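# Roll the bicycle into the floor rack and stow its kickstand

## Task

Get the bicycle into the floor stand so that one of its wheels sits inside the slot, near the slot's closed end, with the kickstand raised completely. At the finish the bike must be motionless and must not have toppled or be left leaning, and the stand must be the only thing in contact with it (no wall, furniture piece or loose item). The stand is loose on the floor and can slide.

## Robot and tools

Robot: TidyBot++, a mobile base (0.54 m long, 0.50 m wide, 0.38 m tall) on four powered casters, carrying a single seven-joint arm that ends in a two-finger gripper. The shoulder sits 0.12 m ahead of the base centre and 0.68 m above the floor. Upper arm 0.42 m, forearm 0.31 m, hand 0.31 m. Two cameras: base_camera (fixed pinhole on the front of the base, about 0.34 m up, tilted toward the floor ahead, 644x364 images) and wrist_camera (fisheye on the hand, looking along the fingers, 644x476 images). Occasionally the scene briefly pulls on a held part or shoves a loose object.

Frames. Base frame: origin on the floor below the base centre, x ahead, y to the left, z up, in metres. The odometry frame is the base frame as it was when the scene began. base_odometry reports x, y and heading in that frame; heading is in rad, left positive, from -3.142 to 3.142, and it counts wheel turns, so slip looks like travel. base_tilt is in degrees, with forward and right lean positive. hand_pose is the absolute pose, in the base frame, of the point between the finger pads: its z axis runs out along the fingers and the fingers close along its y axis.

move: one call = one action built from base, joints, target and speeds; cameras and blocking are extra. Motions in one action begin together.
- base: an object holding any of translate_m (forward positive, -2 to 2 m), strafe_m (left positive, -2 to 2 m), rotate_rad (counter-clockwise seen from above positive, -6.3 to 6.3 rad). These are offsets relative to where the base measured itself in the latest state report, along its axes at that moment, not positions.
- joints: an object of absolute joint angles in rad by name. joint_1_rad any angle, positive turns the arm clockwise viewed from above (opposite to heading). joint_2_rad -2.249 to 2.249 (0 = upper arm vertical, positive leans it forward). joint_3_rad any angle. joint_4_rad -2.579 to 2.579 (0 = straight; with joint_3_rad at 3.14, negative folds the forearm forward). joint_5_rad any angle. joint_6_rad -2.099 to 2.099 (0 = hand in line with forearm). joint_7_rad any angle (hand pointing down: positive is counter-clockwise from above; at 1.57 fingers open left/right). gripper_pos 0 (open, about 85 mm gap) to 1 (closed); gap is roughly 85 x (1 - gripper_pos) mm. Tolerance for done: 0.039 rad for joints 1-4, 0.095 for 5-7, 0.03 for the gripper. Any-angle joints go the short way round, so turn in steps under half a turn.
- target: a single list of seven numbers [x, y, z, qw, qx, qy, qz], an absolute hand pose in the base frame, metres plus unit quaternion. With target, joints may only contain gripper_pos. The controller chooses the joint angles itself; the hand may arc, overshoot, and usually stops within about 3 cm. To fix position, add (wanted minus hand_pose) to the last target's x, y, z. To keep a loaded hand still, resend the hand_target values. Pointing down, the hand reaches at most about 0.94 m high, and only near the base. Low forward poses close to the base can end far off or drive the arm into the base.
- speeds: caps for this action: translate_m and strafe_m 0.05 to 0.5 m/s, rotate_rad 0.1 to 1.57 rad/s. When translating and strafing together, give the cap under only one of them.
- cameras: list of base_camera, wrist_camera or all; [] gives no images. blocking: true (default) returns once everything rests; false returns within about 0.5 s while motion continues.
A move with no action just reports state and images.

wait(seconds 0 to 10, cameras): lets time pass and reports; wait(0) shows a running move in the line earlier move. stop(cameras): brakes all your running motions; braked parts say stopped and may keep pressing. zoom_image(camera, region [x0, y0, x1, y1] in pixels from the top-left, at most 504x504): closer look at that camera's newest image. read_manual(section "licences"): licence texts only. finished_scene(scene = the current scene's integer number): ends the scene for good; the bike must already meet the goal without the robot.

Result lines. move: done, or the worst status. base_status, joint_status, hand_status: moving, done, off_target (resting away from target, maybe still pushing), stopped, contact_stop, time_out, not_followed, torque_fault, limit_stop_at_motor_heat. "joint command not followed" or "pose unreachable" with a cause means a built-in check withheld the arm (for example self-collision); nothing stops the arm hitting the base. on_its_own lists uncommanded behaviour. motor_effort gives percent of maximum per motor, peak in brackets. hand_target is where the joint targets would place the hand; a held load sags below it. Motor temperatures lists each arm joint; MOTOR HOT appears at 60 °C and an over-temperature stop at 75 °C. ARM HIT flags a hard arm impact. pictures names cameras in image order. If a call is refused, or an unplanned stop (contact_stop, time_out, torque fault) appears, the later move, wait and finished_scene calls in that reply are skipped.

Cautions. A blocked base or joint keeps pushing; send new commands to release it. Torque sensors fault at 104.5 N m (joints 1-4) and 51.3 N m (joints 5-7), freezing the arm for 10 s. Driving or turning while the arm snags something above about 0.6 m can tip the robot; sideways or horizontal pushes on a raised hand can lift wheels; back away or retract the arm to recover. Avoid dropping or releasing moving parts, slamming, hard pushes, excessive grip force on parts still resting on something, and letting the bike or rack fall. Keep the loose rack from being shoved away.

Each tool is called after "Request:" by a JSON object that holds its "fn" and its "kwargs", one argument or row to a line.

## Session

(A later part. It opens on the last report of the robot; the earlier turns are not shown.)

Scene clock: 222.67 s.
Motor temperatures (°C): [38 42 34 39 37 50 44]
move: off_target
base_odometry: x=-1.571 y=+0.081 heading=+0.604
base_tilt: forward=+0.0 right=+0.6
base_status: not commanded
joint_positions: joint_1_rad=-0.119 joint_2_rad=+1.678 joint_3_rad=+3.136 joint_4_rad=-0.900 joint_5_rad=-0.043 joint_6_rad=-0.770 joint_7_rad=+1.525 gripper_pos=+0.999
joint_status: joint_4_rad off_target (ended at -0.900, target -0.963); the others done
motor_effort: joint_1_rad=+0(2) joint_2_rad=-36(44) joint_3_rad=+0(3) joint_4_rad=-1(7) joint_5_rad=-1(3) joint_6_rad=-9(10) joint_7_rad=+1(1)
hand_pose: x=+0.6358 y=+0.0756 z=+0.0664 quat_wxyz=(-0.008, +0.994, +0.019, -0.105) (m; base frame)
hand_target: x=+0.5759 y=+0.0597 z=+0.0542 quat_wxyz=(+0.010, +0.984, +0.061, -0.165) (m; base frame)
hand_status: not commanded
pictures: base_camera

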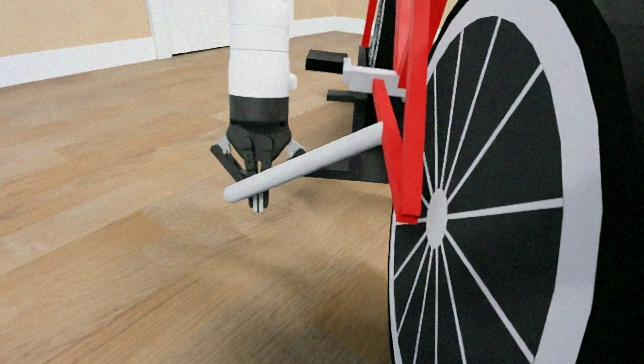

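Request:
{"fn": "move", "kwargs": {
  "joints": {"joint_1_rad": -0.13, "joint_2_rad": 1.70, "joint_4_rad": -1.13, "joint_6_rad": -0.77},
  "cameras": ["base_camera"]
}}

Request:
{"fn": "move", "kwargs": {
  "joints": {"joint_1_rad": -0.14, "joint_2_rad": 1.62, "joint_4_rad": -1.35, "joint_6_rad": -0.50},
  "cameras": ["base_camera"]
}}

Scene clock: 223.93 s.
Motor temperatures (°C): [38 42 34 39 37 50 44]
move: done
base_odometry: x=-1.571 y=+0.081 heading=+0.604
base_tilt: forward=+0.0 right=+0.6
base_status: not commanded
joint_positions: joint_1_rad=-0.119 joint_2_rad=+1.672 joint_3_rad=+3.136 joint_4_rad=-1.100 joint_5_rad=-0.043 joint_6_rad=-0.770 joint_7_rad=+1.528 gripper_pos=+0.999
joint_status: all done
motor_effort: joint_1_rad=+0(2) joint_2_rad=-38(40) joint_3_rad=-1(2) joint_4_rad=+0(5) joint_5_rad=-1(2) joint_6_rad=-6(11) joint_7_rad=+0(1)
hand_pose: x=+0.5249 y=+0.0627 z=+0.0597 quat_wxyz=(+0.002, +0.980, +0.020, -0.200) (m; base frame)
hand_target: x=+0.4914 y=+0.0510 z=+0.0492 quat_wxyz=(+0.014, +0.972, +0.063, -0.227) (m; base frame)
hand_status: not commanded
pictures: base_camera

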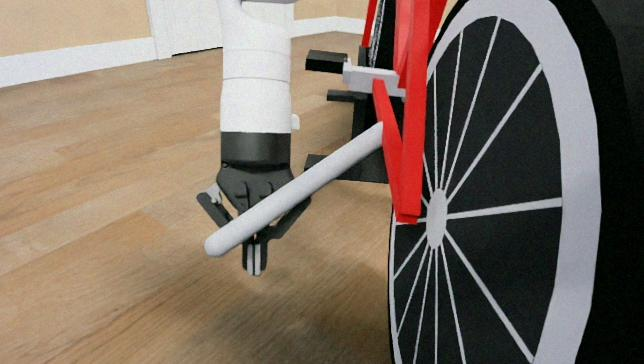

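Scene clock: 225.43 s.
Motor temperatures (°C): [38 42 34 39 37 50 44]
move: done
base_odometry: x=-1.571 y=+0.081 heading=+0.604
base_tilt: forward=+0.0 right=+0.6
base_status: not commanded
joint_positions: joint_1_rad=-0.123 joint_2_rad=+1.646 joint_3_rad=+3.136 joint_4_rad=-1.344 joint_5_rad=-0.043 joint_6_rad=-0.555 joint_7_rad=+1.528 gripper_pos=+0.999
joint_status: all done
motor_effort: joint_1_rad=+0(1) joint_2_rad=-38(42) joint_3_rad=-1(2) joint_4_rad=+1(3) joint_5_rad=-2(2) joint_6_rad=-3(7) joint_7_rad=+0(1)
hand_pose: x=+0.4598 y=+0.0541 z=+0.0532 quat_wxyz=(+0.006, +0.979, +0.019, -0.201) (m; base frame)
hand_target: x=+0.4885 y=+0.0544 z=+0.0567 quat_wxyz=(+0.011, +0.984, +0.069, -0.163) (m; base frame)
hand_status: not commanded
pictures: base_camera

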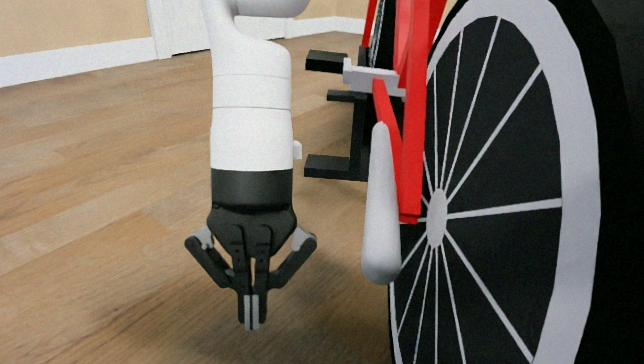

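Request:
{"fn": "move", "kwargs": {
  "joints": {"joint_1_rad": -0.25, "joint_2_rad": 1.047, "joint_4_rad": -1.975, "joint_6_rad": -0.09},
  "cameras": ["base_camera", "wrist_camera"]
}}

Request:
{"fn": "zoom_image", "kwargs": {
  "camera": "base_camera",
  "region": [300, 40, 560, 340]
}}

Scene clock: 227.70 s.
Motor temperatures (°C): [38 42 34 39 37 50 44]
move: done
base_odometry: x=-1.571 y=+0.081 heading=+0.604
base_tilt: forward=+0.0 right=+0.6
base_status: not commanded
joint_positions: joint_1_rad=-0.233 joint_2_rad=+1.075 joint_3_rad=+3.136 joint_4_rad=-1.964 joint_5_rad=-0.043 joint_6_rad=-0.142 joint_7_rad=+1.528 gripper_pos=+0.999
joint_status: all done
motor_effort: joint_1_rad=+0(2) joint_2_rad=-35(41) joint_3_rad=-1(2) joint_4_rad=+2(3) joint_5_rad=-1(2) joint_6_rad=+0(4) joint_7_rad=+1(1)
hand_pose: x=+0.4967 y=+0.0965 z=+0.2581 quat_wxyz=(-0.002, +0.997, +0.075, -0.021) (m; base frame)
hand_target: x=+0.5167 y=+0.1039 z=+0.2690 quat_wxyz=(-0.003, +0.992, +0.125, +0.015) (m; base frame)
hand_status: not commanded
pictures: base_camera, wrist_camera
camera_calibration:
wrist_camera: T_world_to_cam=[[0.165625, -0.986146, 0.00919437, 0.00405287], [-0.983007, -0.164335, 0.0818035, 0.537624], [-0.0791592, -0.0225868, -0.996606, 0.440497], [0, 0, 0, 1]] pos_world=[0.562686, 0.102297, 0.394985]

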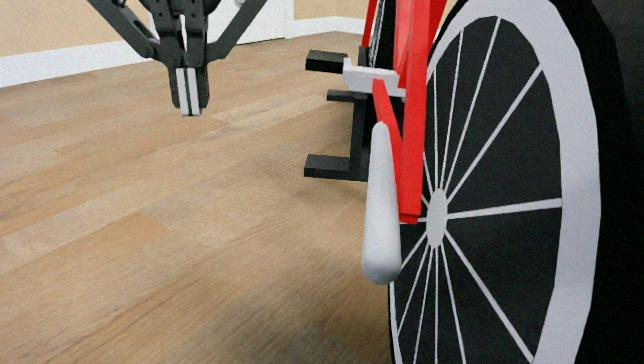

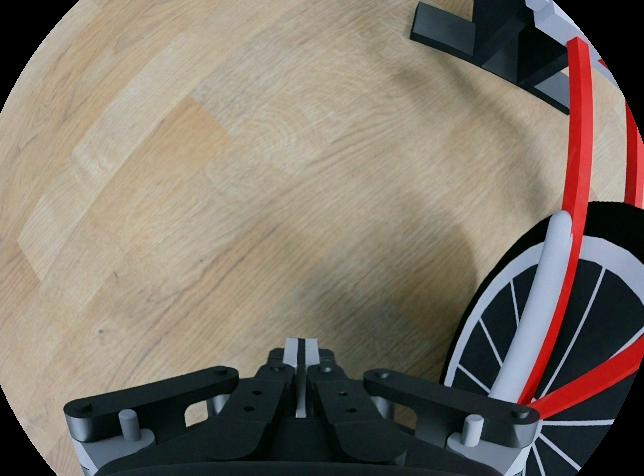

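Scaled by 1.680.

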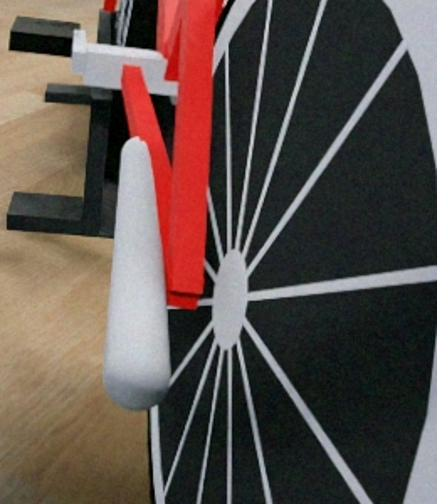

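Request:
{"fn": "move", "kwargs": {
  "base": {"translate_m": -0.1},
  "speeds": {"translate_m": 0.1},
  "cameras": ["base_camera"]
}}

Request:
{"fn": "move", "kwargs": {
  "base": {"translate_m": -0.35},
  "joints": {"joint_1_rad": 0, "joint_2_rad": 0.3, "joint_4_rad": -2.2, "joint_6_rad": -0.1}
}}

Scene clock: 229.37 s.
Motor temperatures (°C): [38 42 34 39 37 50 44]
move: done
base_odometry: x=-1.653 y=+0.024 heading=+0.604
base_tilt: forward=+0.0 right=+0.6
base_status: done
joint_positions: joint_1_rad=-0.237 joint_2_rad=+1.074 joint_3_rad=+3.136 joint_4_rad=-1.971 joint_5_rad=-0.043 joint_6_rad=-0.137 joint_7_rad=+1.528 gripper_pos=+0.999
joint_status: not commanded
motor_effort: joint_1_rad=+0(1) joint_2_rad=-35(36) joint_3_rad=-1(2) joint_4_rad=+1(3) joint_5_rad=-1(2) joint_6_rad=+0(1) joint_7_rad=+1(1)
hand_pose: x=+0.4941 y=+0.0973 z=+0.2585 quat_wxyz=(-0.002, +0.997, +0.077, -0.021) (m; base frame)
hand_target: x=+0.5167 y=+0.1039 z=+0.2690 quat_wxyz=(-0.003, +0.992, +0.125, +0.015) (m; base frame)
hand_status: not commanded
pictures: base_camera

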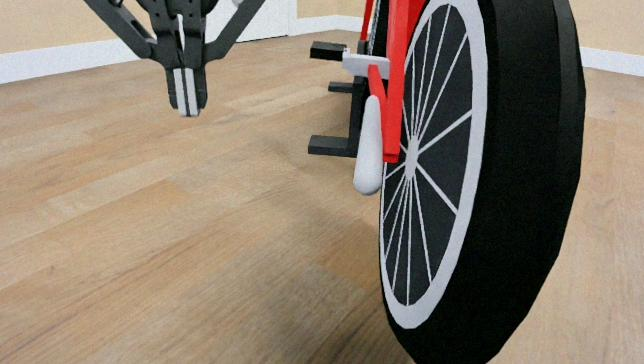

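Scene clock: 231.37 s.
Motor temperatures (°C): [38 42 34 39 37 50 44]
move: done
base_odometry: x=-1.941 y=-0.175 heading=+0.605
base_tilt: forward=+0.0 right=+0.6
base_status: done
joint_positions: joint_1_rad=-0.016 joint_2_rad=+0.324 joint_3_rad=+3.136 joint_4_rad=-2.188 joint_5_rad=-0.043 joint_6_rad=-0.136 joint_7_rad=+1.528 gripper_pos=+0.999
joint_status: all done
motor_effort: joint_1_rad=+0(1) joint_2_rad=-24(37) joint_3_rad=+0(2) joint_4_rad=+13(14) joint_5_rad=-1(2) joint_6_rad=+4(5) joint_7_rad=+1(1)
hand_pose: x=+0.5854 y=+0.0134 z=+0.5524 quat_wxyz=(-0.017, +0.969, -0.031, +0.244) (m; base frame)
hand_target: x=+0.5919 y=+0.0021 z=+0.5652 quat_wxyz=(-0.001, +0.964, +0.000, +0.268) (m; base frame)
hand_status: not commanded
pictures: base_camera, wrist_camera
camera_calibration:
wrist_camera: T_world_to_cam=[[-0.0460185, -0.998632, -0.0248169, 0.0476134], [-0.898659, 0.0522348, -0.435526, 0.820544], [0.436226, 0.00225973, -0.899834, 0.38345], [0, 0, 0, 1]] pos_world=[0.57231, 0.00382077, 0.703591]

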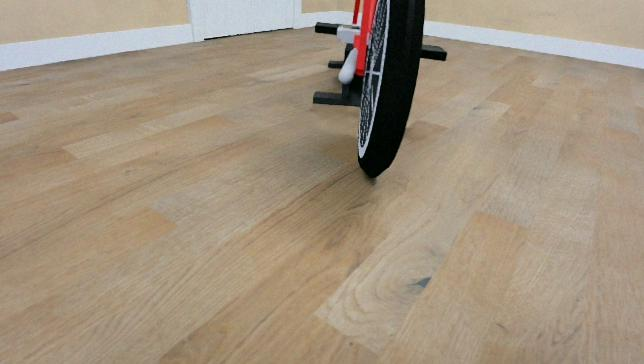

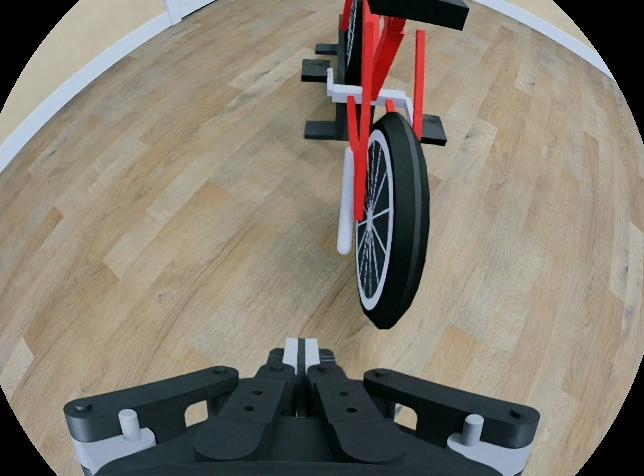

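Request:
{"fn": "move", "kwargs": {
  "base": {"strafe_m": 1.0, "translate_m": 0.3}
}}

Request:
{"fn": "move", "kwargs": {
  "base": {"rotate_rad": -0.65}
}}

Scene clock: 234.83 s.
Motor temperatures (°C): [38 42 34 39 37 50 44]
move: done
base_odometry: x=-2.264 y=+0.818 heading=+0.605
base_tilt: forward=+0.0 right=+0.6
base_status: done
joint_positions: joint_1_rad=-0.008 joint_2_rad=+0.324 joint_3_rad=+3.136 joint_4_rad=-2.189 joint_5_rad=-0.043 joint_6_rad=-0.136 joint_7_rad=+1.528 gripper_pos=+0.999
joint_status: not commanded
motor_effort: joint_1_rad=+0(2) joint_2_rad=-24(25) joint_3_rad=-1(2) joint_4_rad=+13(13) joint_5_rad=-2(2) joint_6_rad=+4(5) joint_7_rad=+1(1)
hand_pose: x=+0.5850 y=+0.0096 z=+0.5523 quat_wxyz=(-0.016, +0.969, -0.035, +0.244) (m; base frame)
hand_target: x=+0.5919 y=+0.0021 z=+0.5652 quat_wxyz=(-0.001, +0.964, +0.000, +0.268) (m; base frame)
hand_status: not commanded
pictures: base_camera, wrist_camera
camera_calibration:
wrist_camera: T_world_to_cam=[[-0.0542103, -0.998223, -0.0247546, 0.0485233], [-0.898406, 0.0595796, -0.435106, 0.819947], [0.435807, -0.00134749, -0.900039, 0.383916], [0, 0, 0, 1]] pos_world=[0.571962, 0.000102304, 0.703504]

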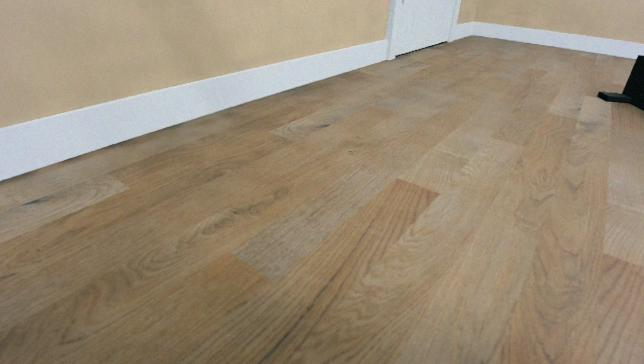

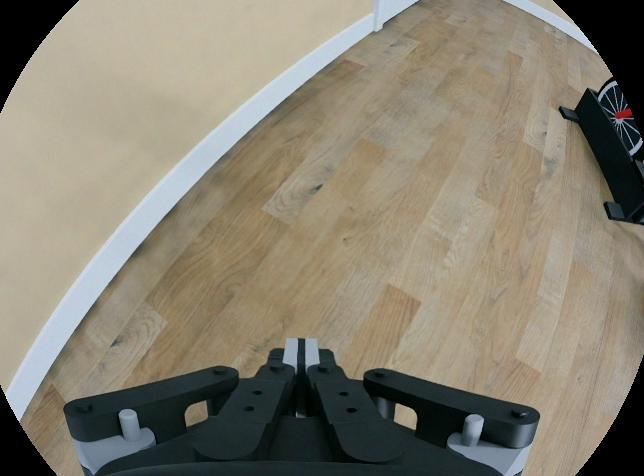

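Scene clock: 236.43 s.
Motor temperatures (°C): [38 42 34 39 37 50 44]
move: done
base_odometry: x=-2.264 y=+0.818 heading=-0.044
base_tilt: forward=+0.0 right=+0.6
base_status: done
joint_positions: joint_1_rad=+0.003 joint_2_rad=+0.324 joint_3_rad=+3.140 joint_4_rad=-2.189 joint_5_rad=-0.043 joint_6_rad=-0.136 joint_7_rad=+1.528 gripper_pos=+0.999
joint_status: not commanded
motor_effort: joint_1_rad=+0(3) joint_2_rad=-24(25) joint_3_rad=+0(2) joint_4_rad=+13(13) joint_5_rad=-2(2) joint_6_rad=+4(4) joint_7_rad=+1(1)
hand_pose: x=+0.5852 y=+0.0025 z=+0.5523 quat_wxyz=(-0.013, +0.969, -0.042, +0.244) (m; base frame)
hand_target: x=+0.5919 y=+0.0021 z=+0.5652 quat_wxyz=(-0.001, +0.964, +0.000, +0.268) (m; base frame)
hand_status: not commanded
pictures: base_camera, wrist_camera
camera_calibration:
wrist_camera: T_world_to_cam=[[-0.0690769, -0.997334, -0.0235087, 0.0494454], [-0.897396, 0.0724144, -0.435244, 0.819953], [0.435786, -0.00896874, -0.900006, 0.383863], [0, 0, 0, 1]] pos_world=[0.571956, -0.00662006, 0.703521]

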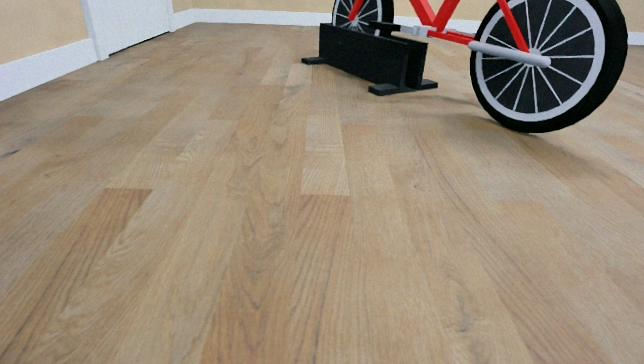

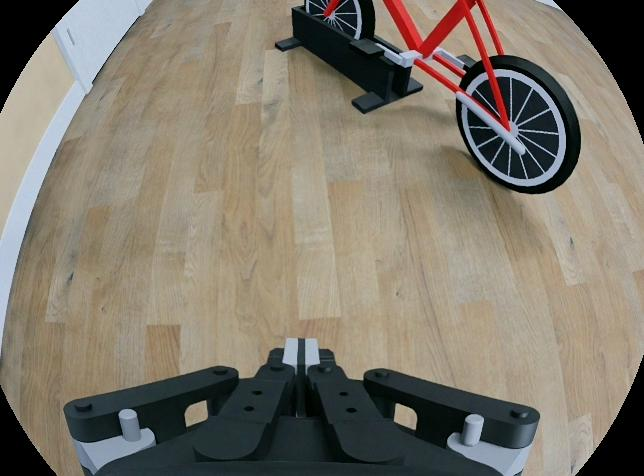

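Request:
{"fn": "zoom_image", "kwargs": {
  "camera": "base_camera",
  "region": [290, 0, 450, 110]
}}

Request:
{"fn": "zoom_image", "kwargs": {
  "camera": "wrist_camera",
  "region": [250, 0, 450, 130]
}}

Scaled by 3.150.

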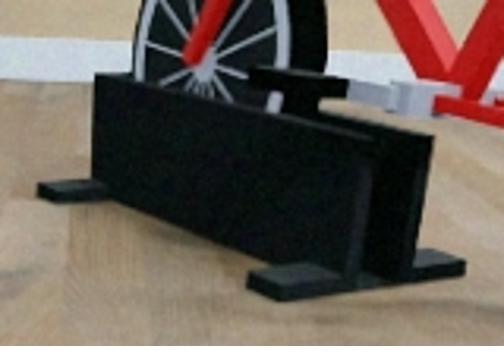

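Scaled by 2.520.

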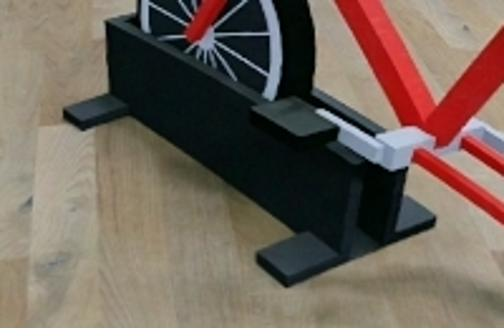

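Request:
{"fn": "wait", "kwargs": {
  "seconds": 1,
  "cameras": ["base_camera"]
}}

Request:
{"fn": "zoom_image", "kwargs": {
  "camera": "base_camera",
  "region": [290, 0, 450, 110]
}}

Scene clock: 237.67 s.
Motor temperatures (°C): [38 42 34 39 37 50 44]
base_odometry: x=-2.264 y=+0.818 heading=-0.044
base_tilt: forward=+0.0 right=+0.6
base_status: done
joint_positions: joint_1_rad=+0.003 joint_2_rad=+0.324 joint_3_rad=+3.140 joint_4_rad=-2.189 joint_5_rad=-0.043 joint_6_rad=-0.136 joint_7_rad=+1.528 gripper_pos=+0.999
joint_status: not commanded
motor_effort: joint_1_rad=+0(3) joint_2_rad=-24(25) joint_3_rad=-1(2) joint_4_rad=+13(13) joint_5_rad=-2(2) joint_6_rad=+4(4) joint_7_rad=+1(1)
hand_pose: x=+0.5852 y=+0.0025 z=+0.5523 quat_wxyz=(-0.013, +0.969, -0.042, +0.244) (m; base frame)
hand_target: x=+0.5919 y=+0.0021 z=+0.5652 quat_wxyz=(-0.001, +0.964, +0.000, +0.268) (m; base frame)
hand_status: not commanded
wait: 1.00 s; at rest by 0.03 s
pictures: base_camera

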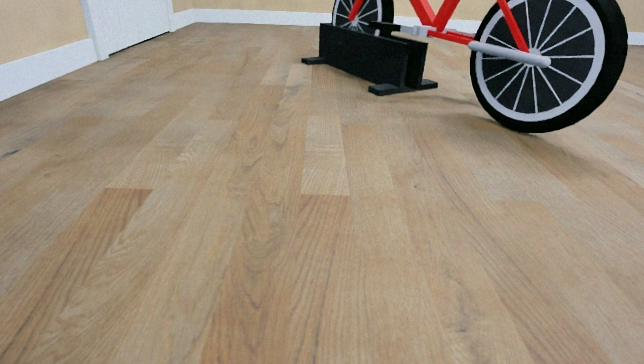

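Scaled by 3.150.

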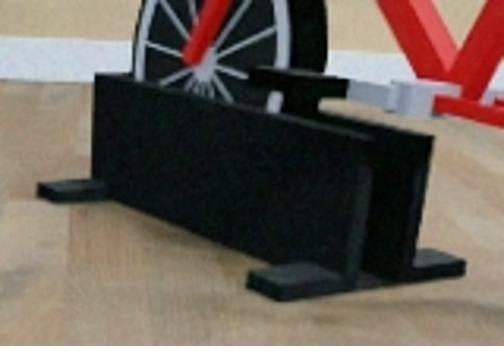

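Still and parked.

Request:
{"fn": "finished_scene", "kwargs": {
  "scene": 2
}}

The scene is finished: the task was done.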